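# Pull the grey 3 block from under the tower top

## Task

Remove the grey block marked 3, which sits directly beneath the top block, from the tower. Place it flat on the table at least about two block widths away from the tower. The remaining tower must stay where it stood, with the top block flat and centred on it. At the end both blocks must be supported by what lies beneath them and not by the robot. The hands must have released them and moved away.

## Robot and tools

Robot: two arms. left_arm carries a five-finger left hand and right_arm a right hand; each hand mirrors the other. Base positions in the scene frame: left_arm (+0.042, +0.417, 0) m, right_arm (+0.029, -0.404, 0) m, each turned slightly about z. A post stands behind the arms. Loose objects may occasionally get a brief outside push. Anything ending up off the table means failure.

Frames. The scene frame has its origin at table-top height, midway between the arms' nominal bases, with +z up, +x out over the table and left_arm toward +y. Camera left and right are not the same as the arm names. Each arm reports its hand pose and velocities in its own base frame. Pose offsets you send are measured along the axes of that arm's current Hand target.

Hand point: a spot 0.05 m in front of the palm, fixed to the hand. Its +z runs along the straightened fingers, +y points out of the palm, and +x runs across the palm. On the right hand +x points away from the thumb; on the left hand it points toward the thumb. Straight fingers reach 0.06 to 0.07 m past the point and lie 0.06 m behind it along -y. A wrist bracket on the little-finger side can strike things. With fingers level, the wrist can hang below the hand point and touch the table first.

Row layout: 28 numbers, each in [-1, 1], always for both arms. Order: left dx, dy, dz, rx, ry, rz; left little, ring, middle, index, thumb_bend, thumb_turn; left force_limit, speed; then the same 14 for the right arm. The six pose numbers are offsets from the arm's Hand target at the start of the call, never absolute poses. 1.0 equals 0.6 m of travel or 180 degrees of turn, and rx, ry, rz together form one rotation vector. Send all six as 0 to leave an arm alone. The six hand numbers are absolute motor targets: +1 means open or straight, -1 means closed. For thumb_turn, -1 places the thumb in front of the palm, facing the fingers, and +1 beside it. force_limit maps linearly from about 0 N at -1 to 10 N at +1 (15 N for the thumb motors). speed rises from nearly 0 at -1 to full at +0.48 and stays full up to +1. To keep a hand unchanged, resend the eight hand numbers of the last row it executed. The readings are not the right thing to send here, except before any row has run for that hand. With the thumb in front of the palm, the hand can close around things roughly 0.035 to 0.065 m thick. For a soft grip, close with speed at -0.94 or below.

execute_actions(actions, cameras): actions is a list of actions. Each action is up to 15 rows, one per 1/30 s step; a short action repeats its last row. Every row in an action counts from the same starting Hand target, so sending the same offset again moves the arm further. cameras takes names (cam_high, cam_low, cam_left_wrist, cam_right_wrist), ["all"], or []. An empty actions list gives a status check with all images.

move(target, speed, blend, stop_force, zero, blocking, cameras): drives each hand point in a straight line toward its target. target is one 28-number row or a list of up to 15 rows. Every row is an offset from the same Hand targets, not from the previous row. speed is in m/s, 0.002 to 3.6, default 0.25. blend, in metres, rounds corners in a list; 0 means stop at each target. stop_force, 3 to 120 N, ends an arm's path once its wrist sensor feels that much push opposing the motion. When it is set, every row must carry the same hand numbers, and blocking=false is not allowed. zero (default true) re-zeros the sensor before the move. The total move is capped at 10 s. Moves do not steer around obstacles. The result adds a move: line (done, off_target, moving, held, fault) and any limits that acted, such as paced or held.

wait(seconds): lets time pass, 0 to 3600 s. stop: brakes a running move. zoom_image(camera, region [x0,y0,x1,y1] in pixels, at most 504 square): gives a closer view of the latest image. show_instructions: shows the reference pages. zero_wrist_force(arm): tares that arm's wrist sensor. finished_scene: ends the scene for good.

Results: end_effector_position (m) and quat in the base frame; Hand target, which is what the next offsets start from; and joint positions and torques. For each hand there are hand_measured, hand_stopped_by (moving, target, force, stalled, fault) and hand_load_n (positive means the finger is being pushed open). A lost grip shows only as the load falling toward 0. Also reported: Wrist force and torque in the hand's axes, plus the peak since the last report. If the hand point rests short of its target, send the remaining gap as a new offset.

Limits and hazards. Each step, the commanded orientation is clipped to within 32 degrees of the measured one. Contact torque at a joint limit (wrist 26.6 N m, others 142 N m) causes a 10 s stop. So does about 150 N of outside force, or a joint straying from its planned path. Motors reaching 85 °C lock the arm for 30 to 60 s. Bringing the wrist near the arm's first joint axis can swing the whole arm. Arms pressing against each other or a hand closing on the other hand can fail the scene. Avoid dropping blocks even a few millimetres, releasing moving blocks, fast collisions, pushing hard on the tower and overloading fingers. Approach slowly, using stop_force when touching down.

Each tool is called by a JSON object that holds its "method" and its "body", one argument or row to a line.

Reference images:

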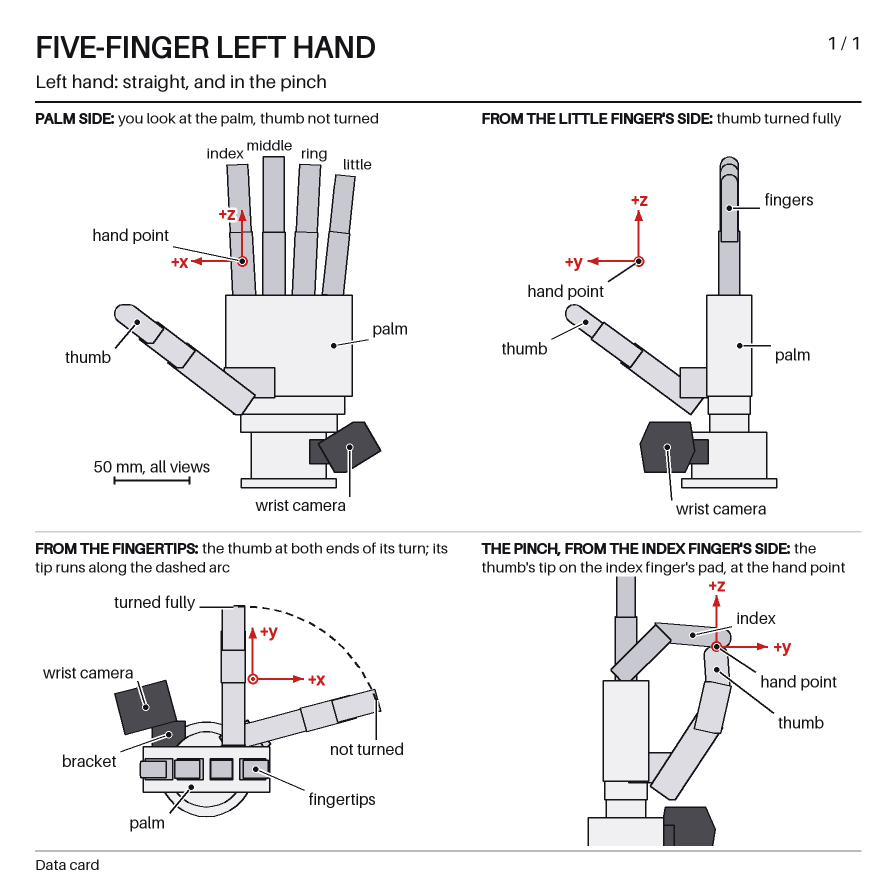

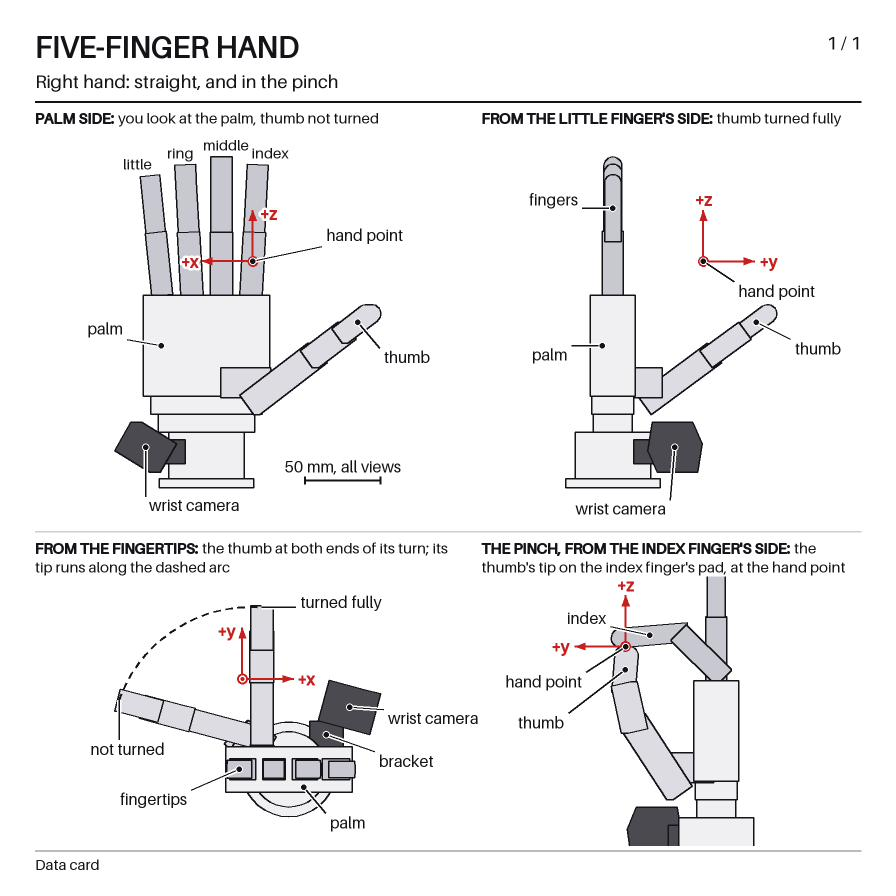

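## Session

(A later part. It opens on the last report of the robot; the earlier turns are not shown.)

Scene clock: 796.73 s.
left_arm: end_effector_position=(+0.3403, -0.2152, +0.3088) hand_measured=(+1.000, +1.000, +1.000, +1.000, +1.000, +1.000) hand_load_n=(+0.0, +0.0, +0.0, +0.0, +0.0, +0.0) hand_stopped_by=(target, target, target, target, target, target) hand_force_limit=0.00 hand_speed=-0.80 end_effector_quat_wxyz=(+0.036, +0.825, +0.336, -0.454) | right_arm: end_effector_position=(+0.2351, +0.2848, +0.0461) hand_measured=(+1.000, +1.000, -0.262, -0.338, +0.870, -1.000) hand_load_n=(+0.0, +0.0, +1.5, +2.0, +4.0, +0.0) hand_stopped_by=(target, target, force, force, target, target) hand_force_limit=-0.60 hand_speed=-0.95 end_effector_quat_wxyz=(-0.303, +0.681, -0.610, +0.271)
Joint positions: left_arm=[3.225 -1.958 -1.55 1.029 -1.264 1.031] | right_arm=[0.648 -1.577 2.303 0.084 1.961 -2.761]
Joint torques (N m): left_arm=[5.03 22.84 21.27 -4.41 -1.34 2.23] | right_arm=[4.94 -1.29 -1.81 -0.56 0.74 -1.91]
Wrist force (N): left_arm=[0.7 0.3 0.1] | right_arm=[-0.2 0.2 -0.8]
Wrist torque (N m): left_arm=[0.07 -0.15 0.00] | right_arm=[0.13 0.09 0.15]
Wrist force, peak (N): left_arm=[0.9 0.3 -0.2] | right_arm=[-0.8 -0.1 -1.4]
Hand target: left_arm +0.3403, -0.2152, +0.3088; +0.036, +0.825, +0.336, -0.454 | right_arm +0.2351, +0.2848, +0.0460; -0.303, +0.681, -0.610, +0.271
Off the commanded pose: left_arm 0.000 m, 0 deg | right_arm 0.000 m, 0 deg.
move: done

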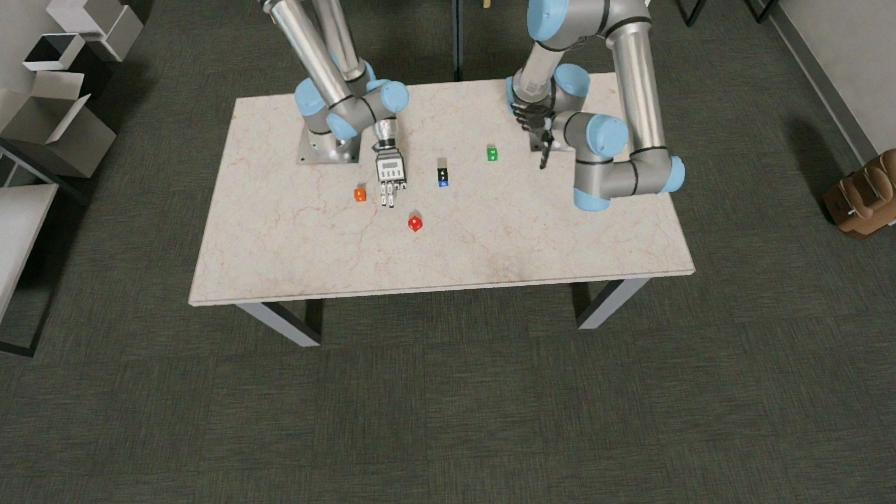

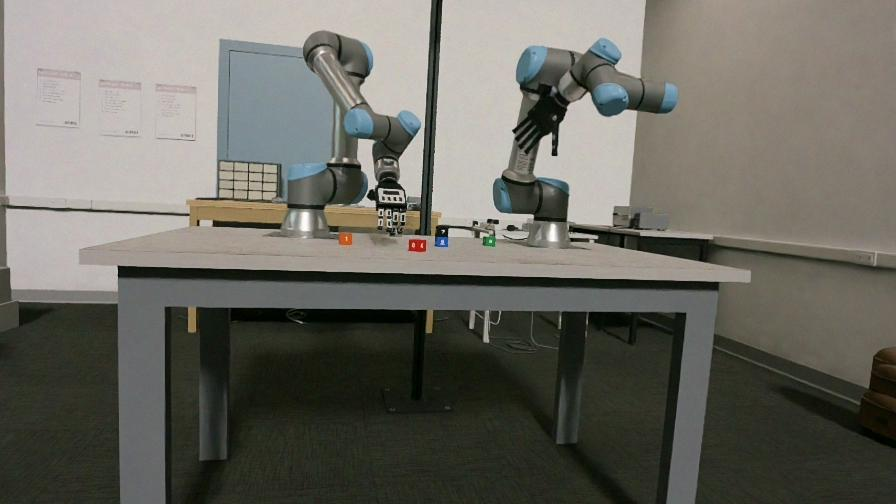

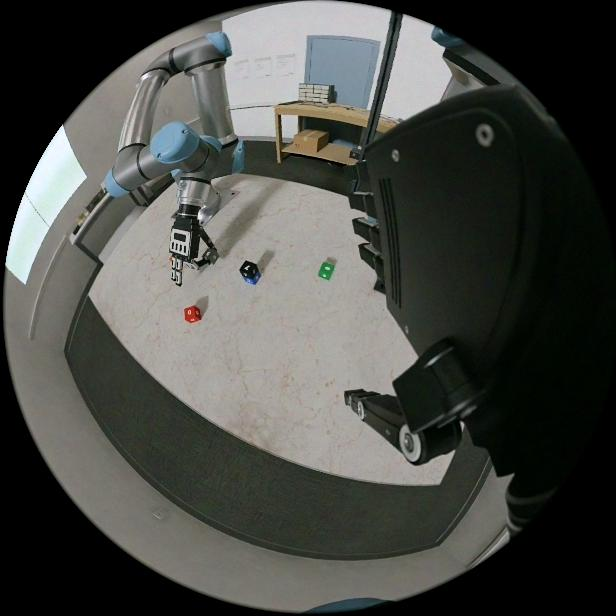

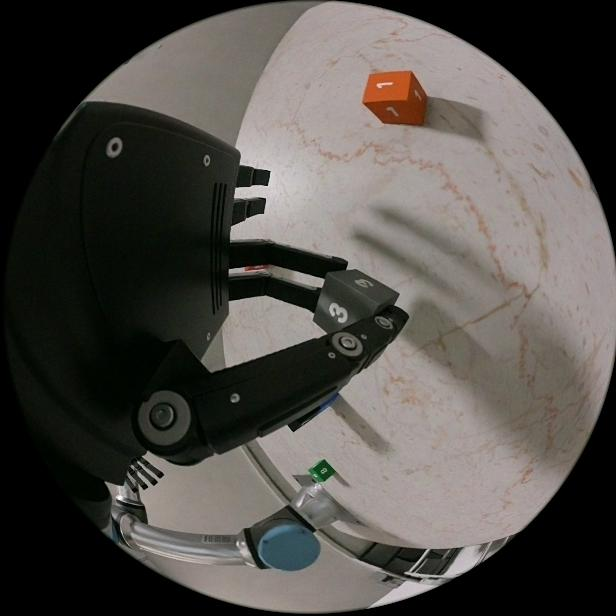

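{"method": "move", "body": {
  "target": [0,0,0,0,0,0,1,1,1,1,1,1,0,-0.8,0,0.0372,0.0335,0,0,0,1,1,-0.4,-0.42,0.87,-1,-0.6,-0.95],
  "speed": 0.008,
  "stop_force": 3,
  "cameras": ["cam_low","cam_right_wrist"]
}}

{"method": "zoom_image", "body": {
  "camera": "cam_low",
  "region": [350, 190, 430, 250]
}}

{"method": "zoom_image", "body": {
  "camera": "cam_right_wrist",
  "region": [300, 220, 440, 360]
}}

Scene clock: 806.50 s.
left_arm: end_effector_position=(+0.3403, -0.2152, +0.3088) hand_measured=(+1.000, +1.000, +1.000, +1.000, +1.000, +1.000) hand_load_n=(+0.0, +0.0, +0.0, +0.0, +0.0, +0.0) hand_stopped_by=(target, target, target, target, target, target) hand_force_limit=0.00 hand_speed=-0.80 end_effector_quat_wxyz=(+0.036, +0.825, +0.336, -0.454) | right_arm: end_effector_position=(+0.2351, +0.2848, +0.0220) hand_measured=(+1.000, +1.000, -0.262, -0.338, +0.872, -1.000) hand_load_n=(+0.0, +0.0, +1.0, +1.5, +4.5, +0.0) hand_stopped_by=(target, target, force, force, target, target) hand_force_limit=-0.60 hand_speed=-0.95 end_effector_quat_wxyz=(-0.303, +0.681, -0.610, +0.271)
Joint positions: left_arm=[3.225 -1.958 -1.55 1.029 -1.264 1.031] | right_arm=[0.648 -1.523 2.333 0 1.961 -2.761]
Joint torques (N m): left_arm=[4.93 22.37 21.88 -4.46 -1.41 2.2] | right_arm=[4.89 -29.61 -24.98 2.17 0.63 1.37]
Wrist force (N): left_arm=[0.4 0.2 -0.2] | right_arm=[-0.1 0.5 -0.8]
Wrist torque (N m): left_arm=[0.07 -0.10 -0.01] | right_arm=[0.18 0.06 0.16]
Wrist force, peak (N): left_arm=[0.7 0.4 -0.7] | right_arm=[-0.6 -3.2 -2.9]
Hand target: left_arm +0.3403, -0.2152, +0.3088; +0.036, +0.825, +0.336, -0.454 | right_arm +0.2351, +0.2848, +0.0220; -0.303, +0.681, -0.610, +0.271 (not the last commanded pose)
Off the commanded pose: left_arm 0.000 m, 0 deg | right_arm 0.006 m, 0 deg.
move: contact (right_arm)

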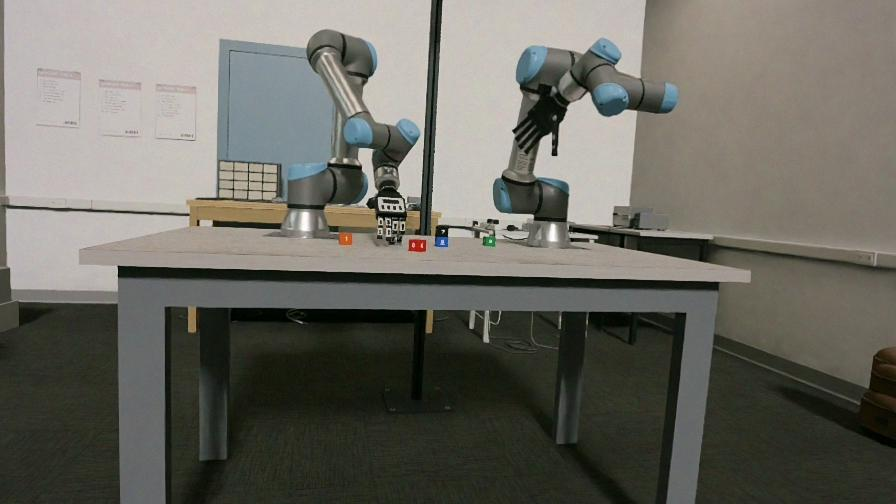

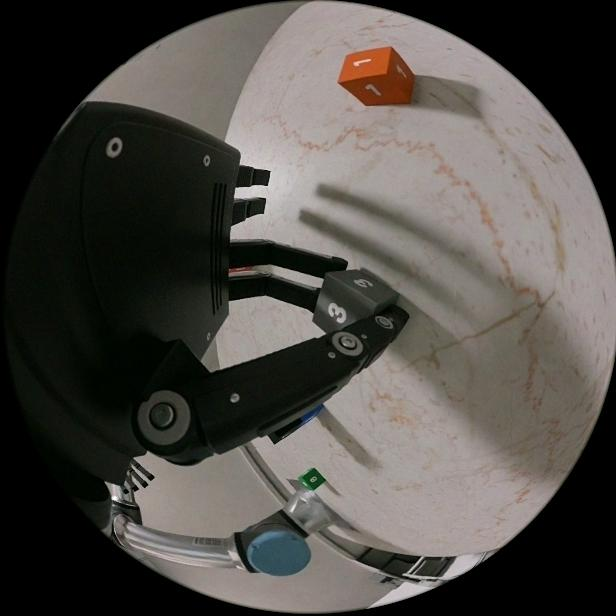

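Scaled by 6.300 from the camera's image (finer frame: 1280x720).

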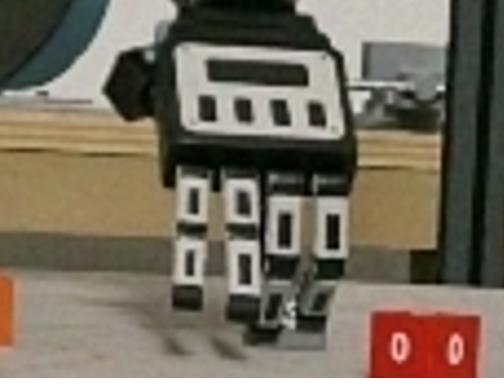

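Scaled by 3.600 from the camera's image (finer frame: 880x880).

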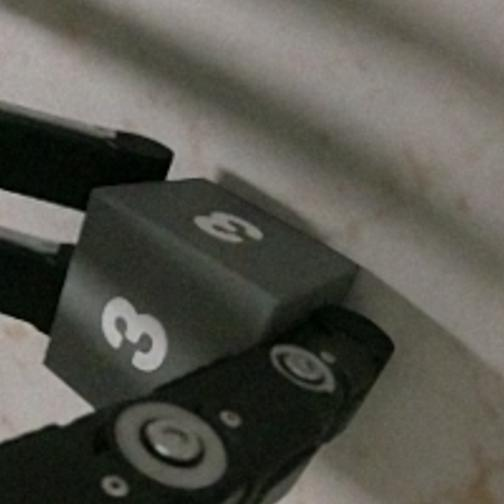

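{"method": "move", "body": {
  "target": [
    [0,0,0,0,0,0,1,1,1,1,1,1,0,-0.8,0,0.0006,0.00056,0,0,0,1,1,-0.4,-0.42,0.87,-1,-0.6,-0.95],
    [0,0,0,0,0,0,1,1,1,1,1,1,0,-0.8,0,0.0006,0.00056,0,0,0,1,1,-0.14,-0.16,1,-1,-0.6,-0.9]
  ],
  "speed": 0.01,
  "cameras": ["cam_low","cam_right_wrist"]
}}

{"method": "zoom_image", "body": {
  "camera": "cam_right_wrist",
  "region": [300, 220, 440, 360]
}}

Scene clock: 814.87 s.
left_arm: end_effector_position=(+0.3403, -0.2152, +0.3088) hand_measured=(+1.000, +1.000, +1.000, +1.000, +1.000, +1.000) hand_load_n=(+0.0, +0.0, +0.0, +0.0, +0.0, +0.0) hand_stopped_by=(target, target, target, target, target, target) hand_force_limit=0.00 hand_speed=-0.80 end_effector_quat_wxyz=(+0.036, +0.825, +0.336, -0.454) | right_arm: end_effector_position=(+0.2351, +0.2848, +0.0215) hand_measured=(+1.000, +1.000, -0.140, -0.160, +1.000, -1.000) hand_load_n=(+0.0, +0.0, +0.0, +0.0, +0.0, +0.0) hand_stopped_by=(target, target, target, target, target, target) hand_force_limit=-0.60 hand_speed=-0.90 end_effector_quat_wxyz=(-0.303, +0.681, -0.610, +0.271)
Joint positions: left_arm=[3.225 -1.958 -1.55 1.029 -1.264 1.031] | right_arm=[0.648 -1.522 2.333 -0.002 1.961 -2.761]
Joint torques (N m): left_arm=[5.09 22.29 21.63 -4.46 -1.22 2.16] | right_arm=[-7.14 -5.94 -6.53 -0.29 -0.95 -0.46]
Wrist force (N): left_arm=[0.6 0.4 -0.1] | right_arm=[0.1 0.3 -1.0]
Wrist torque (N m): left_arm=[0.09 -0.13 -0.01] | right_arm=[0.18 0.05 0.17]
Wrist force, peak (N): left_arm=[0.9 0.5 0.3] | right_arm=[-0.7 -4.2 -3.0]
Hand target: left_arm +0.3403, -0.2152, +0.3088; +0.036, +0.825, +0.336, -0.454 | right_arm +0.2351, +0.2848, +0.0215; -0.303, +0.681, -0.610, +0.271
Off the commanded pose: left_arm 0.000 m, 0 deg | right_arm 0.000 m, 0 deg.
move: done

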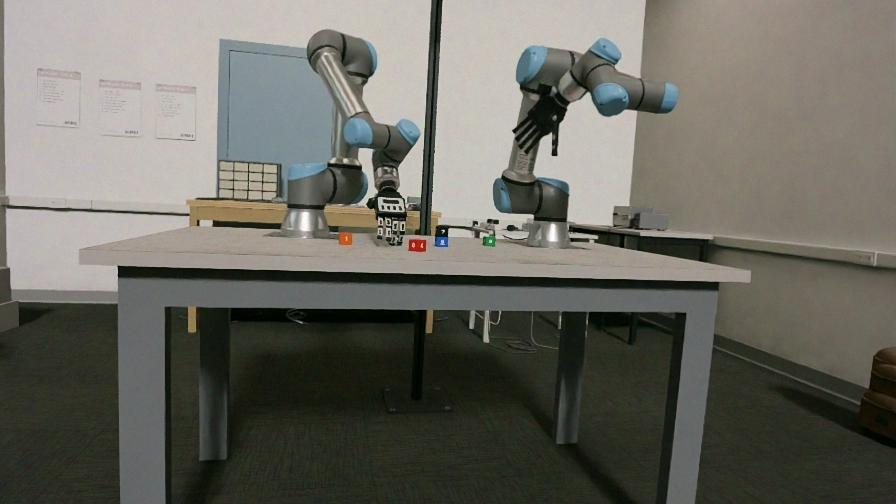

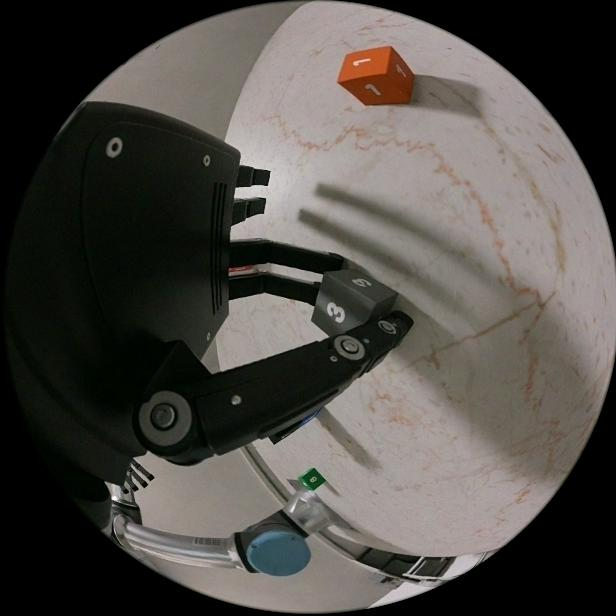

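Scaled by 3.600 from the camera's image (finer frame: 880x880).

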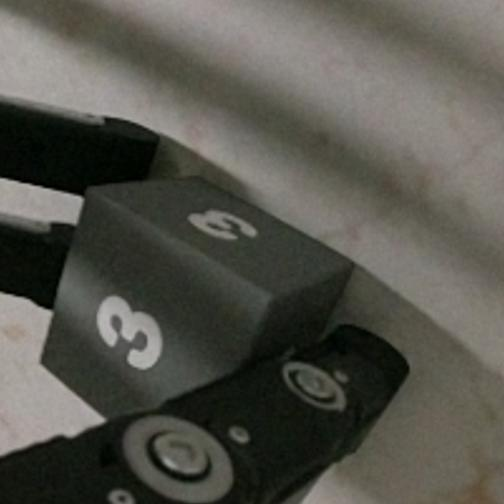

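{"method": "move", "body": {
  "target": [
    [0,0,0,0,0,0,1,1,1,1,1,1,0,-0.8,0,-0.1715,-0.1545,0,0,0,1,1,-0.14,-0.16,1,-1,-0.6,-0.9],
    [0,0,0,0,0,0,1,1,1,1,1,1,0,-0.8,0.2372,-0.2047,-0.1176,0,0,0,1,1,-0.14,-0.16,1,-1,-0.6,-0.9],
    [0,0,0,0,0,0,1,1,1,1,1,1,0,-0.8,0.2372,-0.0932,-0.0173,0,0,0,1,1,-0.14,-0.16,1,-1,-0.6,-0.9]
  ],
  "speed": [0.1, 0.2, 0.1],
  "blend": [0.015, 0.02, 0],
  "cameras": ["all"]
}}

{"method": "zoom_image", "body": {
  "camera": "cam_low",
  "region": [330, 190, 490, 270]
}}

{"method": "zoom_image", "body": {
  "camera": "cam_high",
  "region": [340, 120, 480, 240]
}}

{"method": "zoom_image", "body": {
  "camera": "cam_right_wrist",
  "region": [290, 200, 430, 340]
}}

{"method": "zoom_image", "body": {
  "camera": "cam_left_wrist",
  "region": [130, 200, 290, 340]
}}

Scene clock: 839.10 s.
left_arm: end_effector_position=(+0.3403, -0.2152, +0.3088) hand_measured=(+1.000, +1.000, +1.000, +1.000, +1.000, +1.000) hand_load_n=(+0.0, +0.0, +0.0, +0.0, +0.0, +0.0) hand_stopped_by=(target, target, target, target, target, target) hand_force_limit=0.00 hand_speed=-0.80 end_effector_quat_wxyz=(+0.036, +0.825, +0.336, -0.454) | right_arm: end_effector_position=(+0.2803, +0.1466, +0.0700) hand_measured=(+1.000, +1.000, -0.140, -0.160, +1.000, -1.000) hand_load_n=(+0.0, +0.0, +0.0, +0.0, +0.0, +0.0) hand_stopped_by=(target, target, target, target, target, target) hand_force_limit=-0.60 hand_speed=-0.90 end_effector_quat_wxyz=(-0.303, +0.681, -0.610, +0.271)
Joint positions: left_arm=[3.225 -1.958 -1.55 1.029 -1.264 1.031] | right_arm=[-0.268 -1.953 2.497 0.226 1.293 -3.402]
Joint torques (N m): left_arm=[4.76 22.25 21.77 -4.48 -1.14 2.09] | right_arm=[6.09 10.8 -3.83 -0.69 1.12 2.26]
Wrist force (N): left_arm=[0.4 0.6 -0.2] | right_arm=[-0.2 0.2 -1.1]
Wrist torque (N m): left_arm=[0.11 -0.10 -0.03] | right_arm=[0.15 0.07 -0.03]
Wrist force, peak (N): left_arm=[0.8 0.3 -0.4] | right_arm=[-0.9 0.3 -0.9]
Hand target: left_arm +0.3403, -0.2152, +0.3088; +0.036, +0.825, +0.336, -0.454 | right_arm +0.2803, +0.1466, +0.0700; -0.303, +0.681, -0.610, +0.271
Off the commanded pose: left_arm 0.000 m, 0 deg | right_arm 0.000 m, 0 deg.
move: done

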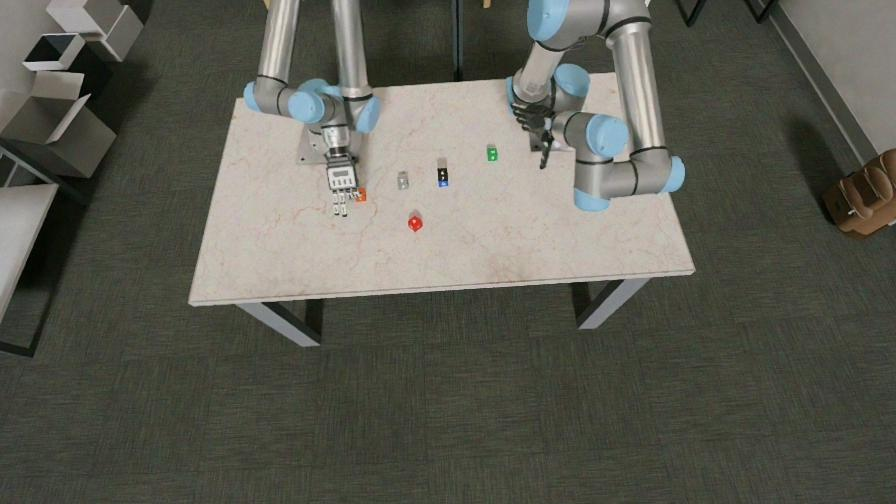

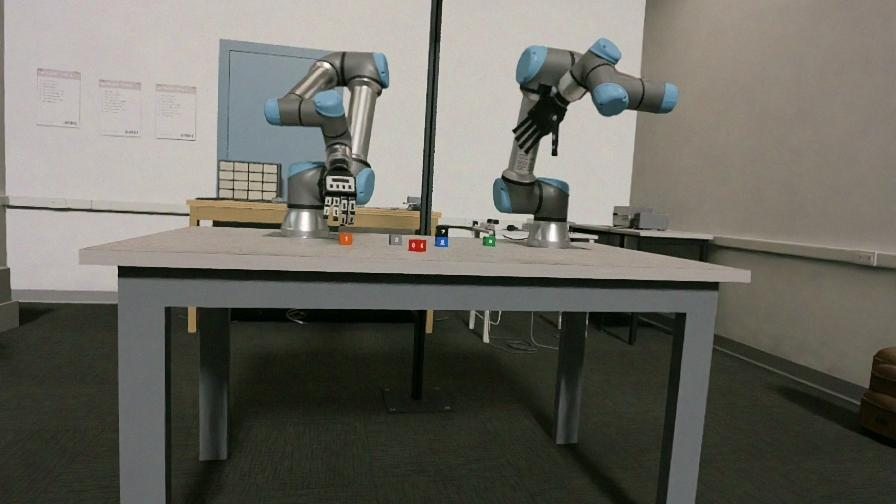

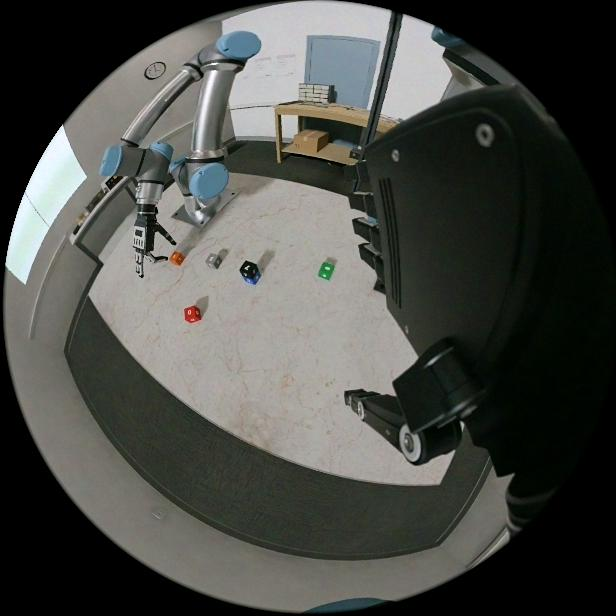

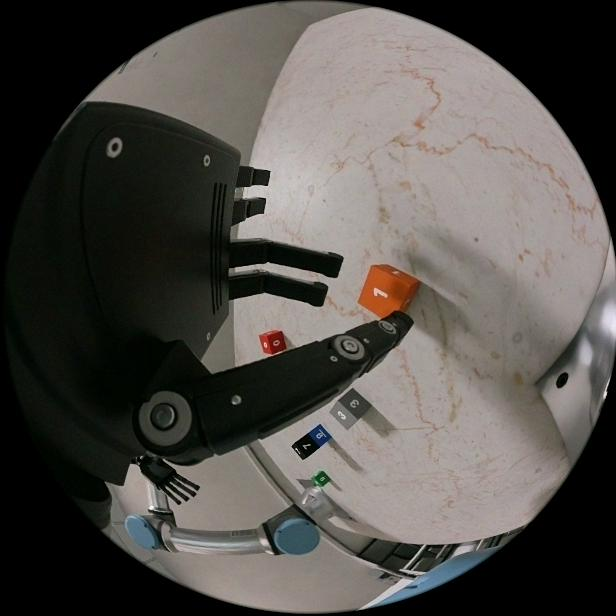

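Scaled by 3.150 from the camera's image (finer frame: 1280x720).

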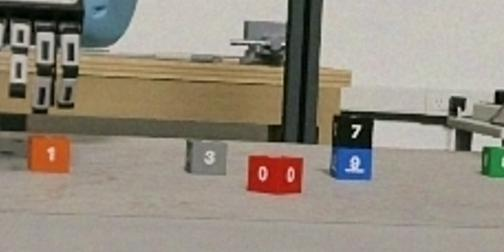

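Scaled by 3.600 from the camera's image (finer frame: 1280x720).

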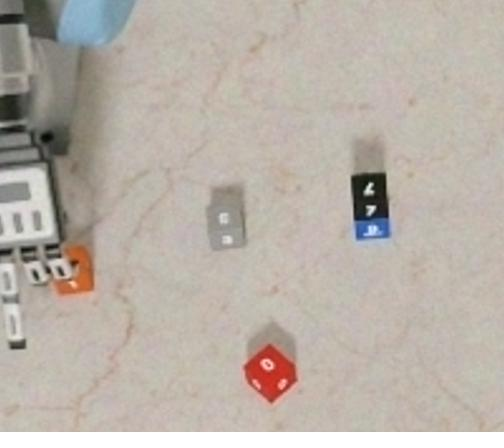

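Scaled by 3.600 from the camera's image (finer frame: 880x880).

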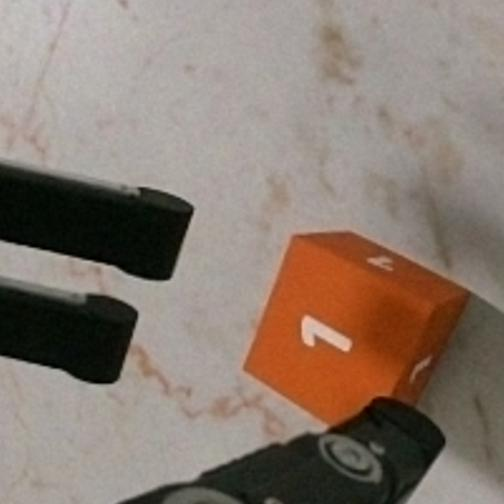

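Scaled by 3.150 from the camera's image (finer frame: 880x880).

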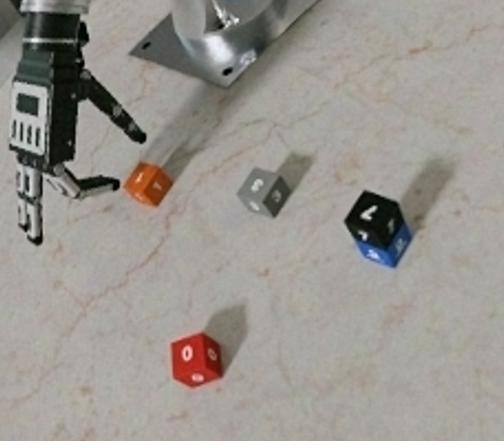

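{"method": "zoom_image", "body": {
  "camera": "cam_left_wrist",
  "region": [160, 235, 230, 285]
}}

{"method": "zoom_image", "body": {
  "camera": "cam_left_wrist",
  "region": [200, 240, 270, 290]
}}

{"method": "zoom_image", "body": {
  "camera": "cam_low",
  "region": [385, 215, 455, 255]
}}

{"method": "zoom_image", "body": {
  "camera": "cam_low",
  "region": [330, 215, 400, 255]
}}

{"method": "zoom_image", "body": {
  "camera": "cam_high",
  "region": [385, 155, 455, 200]
}}

Scaled by 7.200 from the camera's image (finer frame: 880x880).

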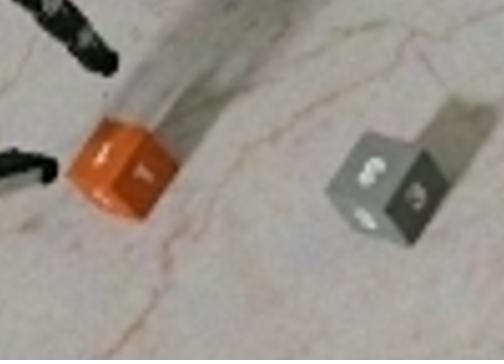

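Scaled by 7.200 from the camera's image (finer frame: 880x880).

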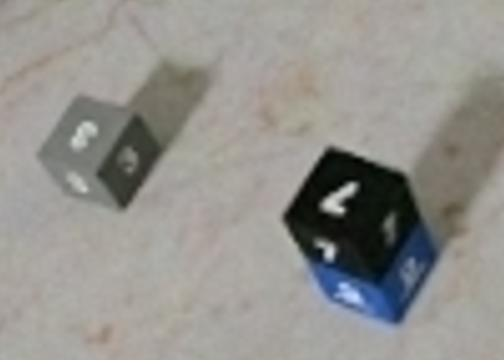

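Scaled by 7.200 from the camera's image (finer frame: 1280x720).

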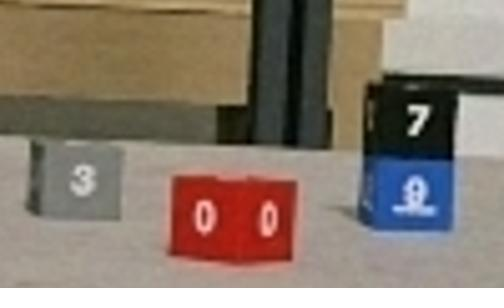

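Scaled by 7.200 from the camera's image (finer frame: 1280x720).

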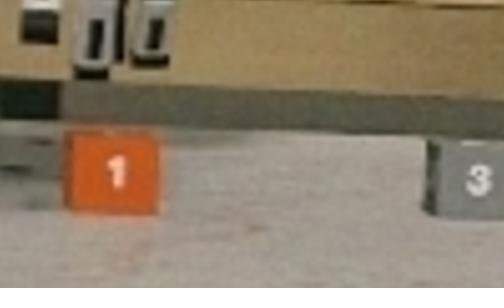

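Scaled by 7.200 from the camera's image (finer frame: 1280x720).

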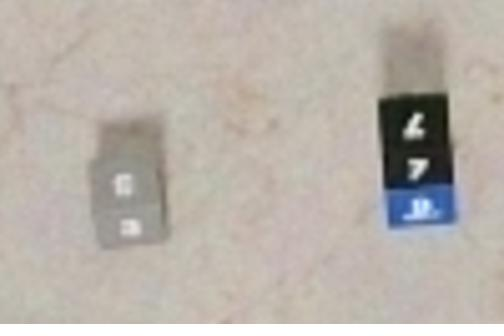

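{"method": "move", "body": {
  "target": [0,0,0,0,0,0,1,1,1,1,1,1,0,-0.8,0,0.0594,0.0535,0,0,0,1,1,-0.14,-0.16,1,-1,-0.6,-0.9],
  "speed": 0.04,
  "stop_force": 3,
  "cameras": ["cam_right_wrist"]
}}

{"method": "zoom_image", "body": {
  "camera": "cam_right_wrist",
  "region": [300, 220, 440, 360]
}}

Scene clock: 869.87 s.
left_arm: end_effector_position=(+0.3403, -0.2152, +0.3088) hand_measured=(+1.000, +1.000, +1.000, +1.000, +1.000, +1.000) hand_load_n=(+0.0, +0.0, +0.5, +0.0, +0.0, -0.5) hand_stopped_by=(target, target, target, target, target, target) hand_force_limit=0.00 hand_speed=-0.80 end_effector_quat_wxyz=(+0.036, +0.825, +0.336, -0.454) | right_arm: end_effector_position=(+0.2803, +0.1466, +0.0220) hand_measured=(+1.000, +1.000, -0.140, -0.160, +1.000, -1.000) hand_load_n=(+0.0, +0.0, +0.0, +0.0, +0.0, +0.0) hand_stopped_by=(target, target, target, target, target, target) hand_force_limit=-0.60 hand_speed=-0.90 end_effector_quat_wxyz=(-0.303, +0.681, -0.610, +0.271)
Joint positions: left_arm=[3.225 -1.958 -1.55 1.029 -1.264 1.031] | right_arm=[-0.268 -1.833 2.582 0.021 1.293 -3.402]
Joint torques (N m): left_arm=[4.57 22.99 21.24 -4.49 -1.1 2.08] | right_arm=[7.06 8.86 -1.24 -0.86 1.29 1.95]
Wrist force (N): left_arm=[0.6 0.4 0.1] | right_arm=[0.0 0.2 -1.5]
Wrist torque (N m): left_arm=[0.07 -0.13 0.00] | right_arm=[0.17 0.08 -0.02]
Wrist force, peak (N): left_arm=[0.8 0.6 -0.2] | right_arm=[-0.1 0.1 -1.5]
Hand target: left_arm +0.3403, -0.2152, +0.3088; +0.036, +0.825, +0.336, -0.454 | right_arm +0.2803, +0.1466, +0.0220; -0.303, +0.681, -0.610, +0.271
Off the commanded pose: left_arm 0.000 m, 0 deg | right_arm 0.000 m, 0 deg.
move: done

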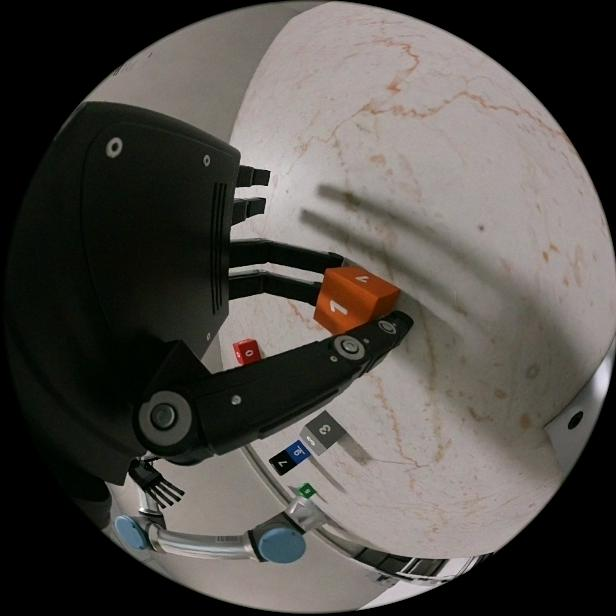

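Scaled by 3.600 from the camera's image (finer frame: 880x880).

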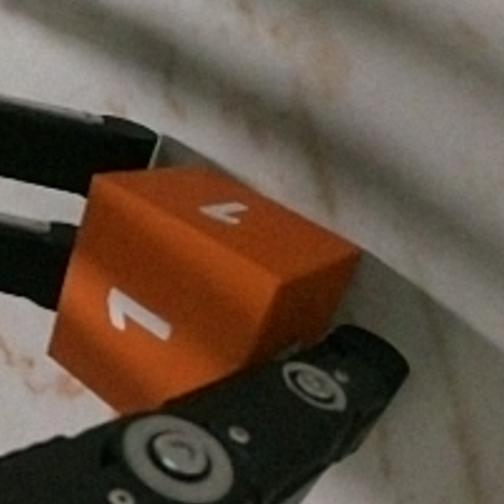

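{"method": "move", "body": {
  "target": [
    [0,0,0,0,0,0,1,1,1,1,1,1,0,-0.8,0,0,0,0,0,0,1,1,-0.14,-0.16,0.87,-1,-0.8,-0.95],
    [0,0,0,0,0,0,1,1,1,1,1,1,0,-0.8,0,0,0,0,0,0,1,1,-0.4,-0.42,0.87,-1,-0.6,-0.95]
  ],
  "cameras": ["cam_right_wrist","cam_low"]
}}

{"method": "zoom_image", "body": {
  "camera": "cam_right_wrist",
  "region": [300, 220, 440, 360]
}}

{"method": "zoom_image", "body": {
  "camera": "cam_low",
  "region": [310, 205, 380, 255]
}}

Scene clock: 879.30 s.
left_arm: end_effector_position=(+0.3403, -0.2152, +0.3088) hand_measured=(+1.000, +1.000, +1.000, +1.000, +1.000, +1.000) hand_load_n=(+0.0, +0.0, +0.0, +0.0, +0.0, +0.0) hand_stopped_by=(target, target, target, target, target, target) hand_force_limit=0.00 hand_speed=-0.80 end_effector_quat_wxyz=(+0.036, +0.825, +0.336, -0.454) | right_arm: end_effector_position=(+0.2803, +0.1466, +0.0220) hand_measured=(+1.000, +1.000, -0.262, -0.338, +0.870, -1.000) hand_load_n=(+0.0, +0.0, +1.5, +2.5, +4.0, +0.0) hand_stopped_by=(target, target, force, force, target, target) hand_force_limit=-0.60 hand_speed=-0.95 end_effector_quat_wxyz=(-0.303, +0.681, -0.610, +0.271)
Joint positions: left_arm=[3.225 -1.958 -1.55 1.029 -1.264 1.031] | right_arm=[-0.268 -1.833 2.582 0.021 1.293 -3.402]
Joint torques (N m): left_arm=[4.96 22.96 20.74 -4.54 -0.97 2.11] | right_arm=[6.14 8.78 -1.66 -0.55 1.16 1.95]
Wrist force (N): left_arm=[0.5 0.5 -0.1] | right_arm=[-0.4 -0.2 -1.4]
Wrist torque (N m): left_arm=[0.10 -0.12 -0.01] | right_arm=[0.12 0.12 -0.04]
Wrist force, peak (N): left_arm=[0.8 0.6 -0.5] | right_arm=[-0.1 -0.4 -1.9]
Hand target: left_arm +0.3403, -0.2152, +0.3088; +0.036, +0.825, +0.336, -0.454 | right_arm +0.2803, +0.1466, +0.0220; -0.303, +0.681, -0.610, +0.271
Off the commanded pose: left_arm 0.000 m, 0 deg | right_arm 0.000 m, 0 deg.
move: done
Images, in order (width x height): cam_low 896x504, cam_right_wrist 616x616.

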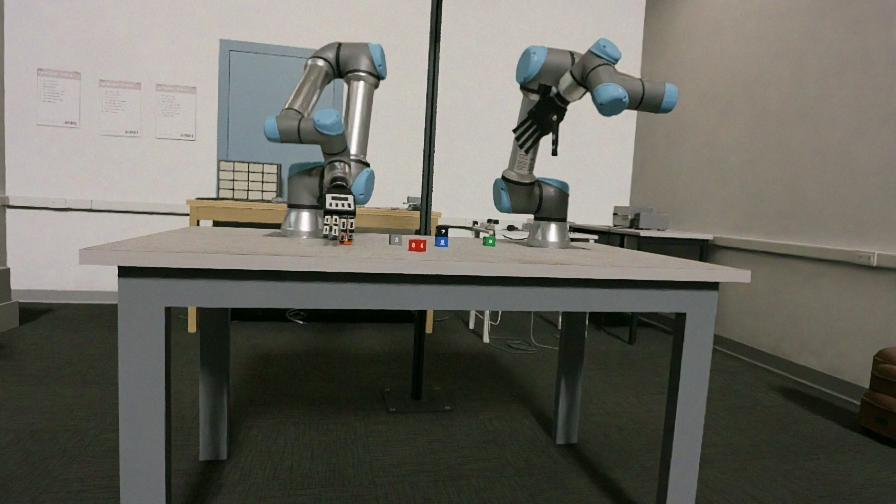

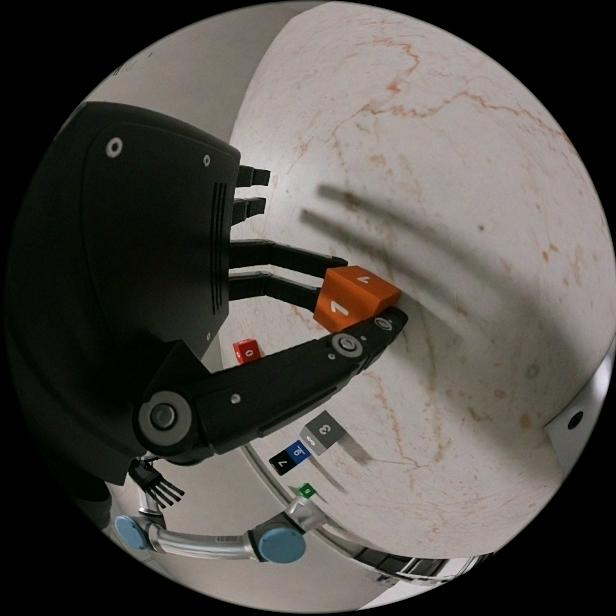

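Scaled by 3.600 from the camera's image (finer frame: 880x880).

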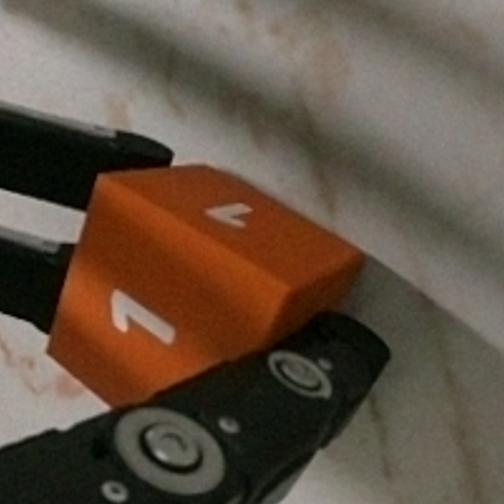

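Scaled by 7.200 from the camera's image (finer frame: 1280x720).

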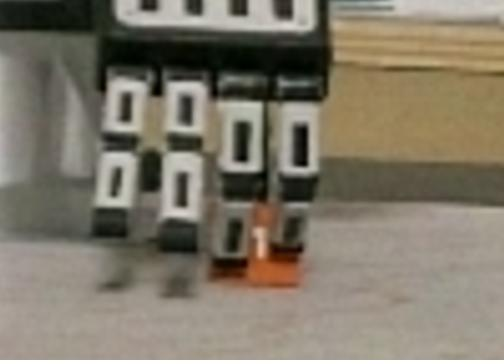

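{"method": "move", "body": {
  "target": [
    [0,0,0,0,0,0,1,1,1,1,1,1,0,-0.8,0,-0.1238,-0.1115,0,0,0,1,1,-0.4,-0.42,0.87,-1,-0.6,-0.95],
    [0,0,0,0,0,0,1,1,1,1,1,1,0,-0.8,-0.452,-0.0998,-0.138,0,0.0289,0.026,1,1,-0.4,-0.42,0.87,-1,-0.6,-0.95],
    [0,0,0,0,0,0,1,1,1,1,1,1,0,-0.8,-0.452,-0.0577,-0.1002,0,0.0289,0.026,1,1,-0.4,-0.42,0.87,-1,-0.6,-0.95]
  ],
  "speed": [0.08, 0.15, 0.05],
  "blend": [0.015, 0.01, 0],
  "cameras": ["all"]
}}

{"method": "zoom_image", "body": {
  "camera": "cam_right_wrist",
  "region": [300, 220, 440, 360]
}}

{"method": "zoom_image", "body": {
  "camera": "cam_left_wrist",
  "region": [205, 230, 275, 290]
}}

{"method": "zoom_image", "body": {
  "camera": "cam_low",
  "region": [410, 190, 480, 250]
}}

{"method": "zoom_image", "body": {
  "camera": "cam_high",
  "region": [410, 140, 480, 200]
}}

Scene clock: 905.20 s.
left_arm: end_effector_position=(+0.3403, -0.2152, +0.3088) hand_measured=(+1.000, +1.000, +1.000, +1.000, +1.000, +1.000) hand_load_n=(+0.0, +0.0, +0.0, +0.0, +0.0, +0.0) hand_stopped_by=(target, target, target, target, target, target) hand_force_limit=0.00 hand_speed=-0.80 end_effector_quat_wxyz=(+0.036, +0.825, +0.336, -0.454) | right_arm: end_effector_position=(+0.2292, +0.4138, +0.0880) hand_measured=(+1.000, +1.000, -0.262, -0.338, +0.870, -1.000) hand_load_n=(+0.0, +0.0, +1.5, +2.5, +4.0, +0.0) hand_stopped_by=(target, target, force, force, target, target) hand_force_limit=-0.60 hand_speed=-0.95 end_effector_quat_wxyz=(-0.286, +0.642, -0.650, +0.289)
Joint positions: left_arm=[3.225 -1.958 -1.55 1.029 -1.264 1.031] | right_arm=[1.012 -1.259 1.846 0.462 2.258 -2.308]
Joint torques (N m): left_arm=[3.97 22.88 21.25 -4.44 -0.84 2.1] | right_arm=[6.32 -17.71 -1.78 0.28 2.36 0.94]
Wrist force (N): left_arm=[0.5 0.3 -0.3] | right_arm=[-0.2 0.2 -1.3]
Wrist torque (N m): left_arm=[0.09 -0.13 0.00] | right_arm=[0.17 0.13 -0.01]
Wrist force, peak (N): left_arm=[0.4 0.8 -0.3] | right_arm=[-0.1 -0.5 -2.0]
Hand target: left_arm +0.3403, -0.2152, +0.3088; +0.036, +0.825, +0.336, -0.454 | right_arm +0.2292, +0.4138, +0.0879; -0.286, +0.642, -0.650, +0.289
Off the commanded pose: left_arm 0.000 m, 0 deg | right_arm 0.000 m, 0 deg.
move: done

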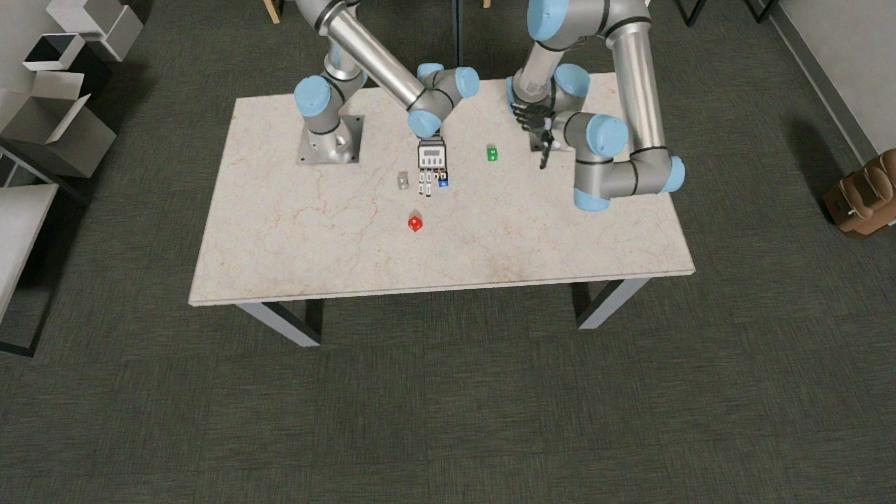

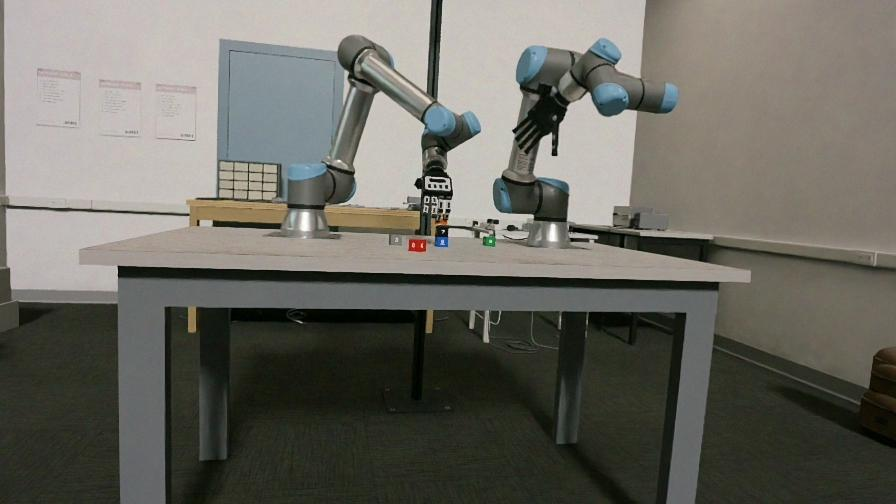

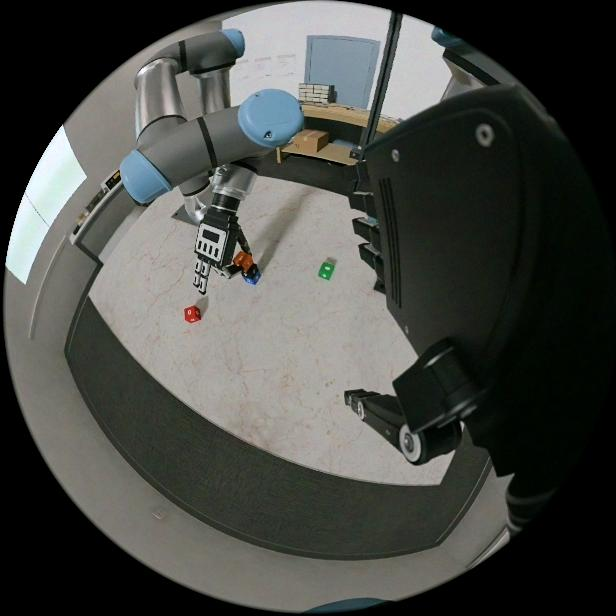

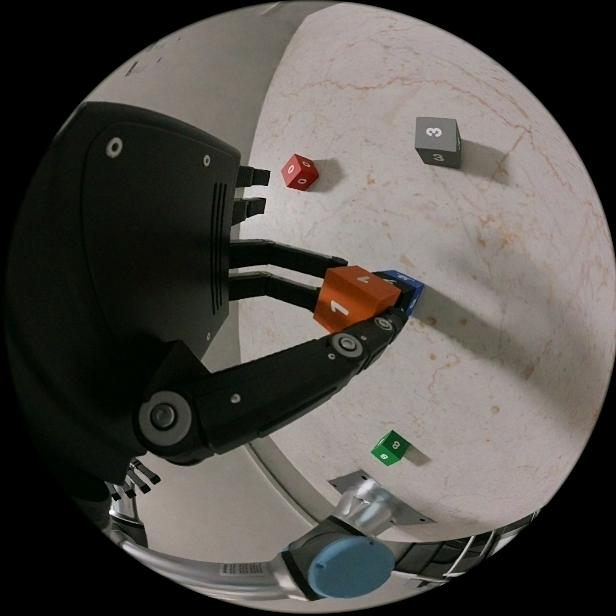

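Scaled by 3.600 from the camera's image (finer frame: 880x880).

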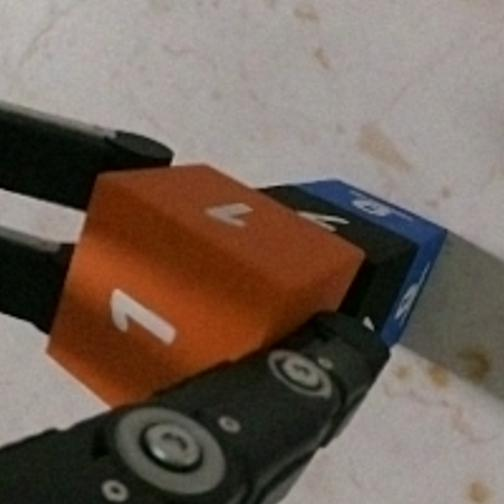

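Scaled by 7.200 from the camera's image (finer frame: 880x880).

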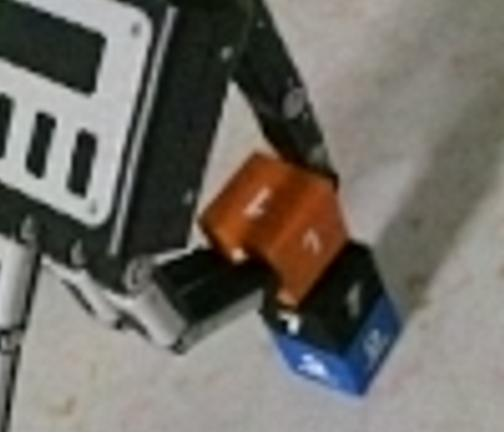

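Scaled by 7.200 from the camera's image (finer frame: 1280x720).

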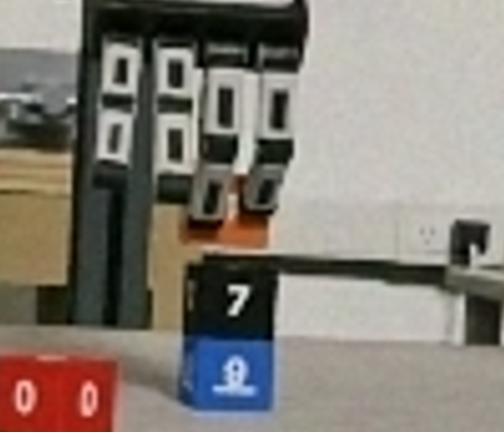

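Scaled by 7.200 from the camera's image (finer frame: 1280x720).

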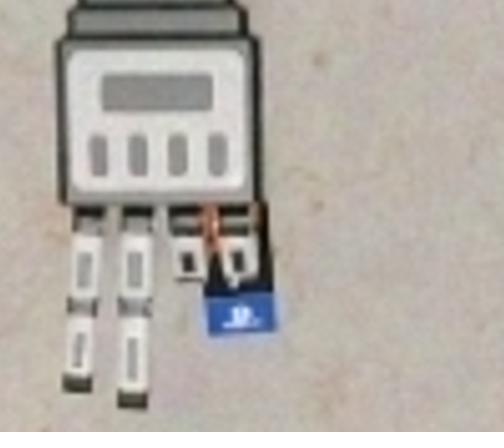

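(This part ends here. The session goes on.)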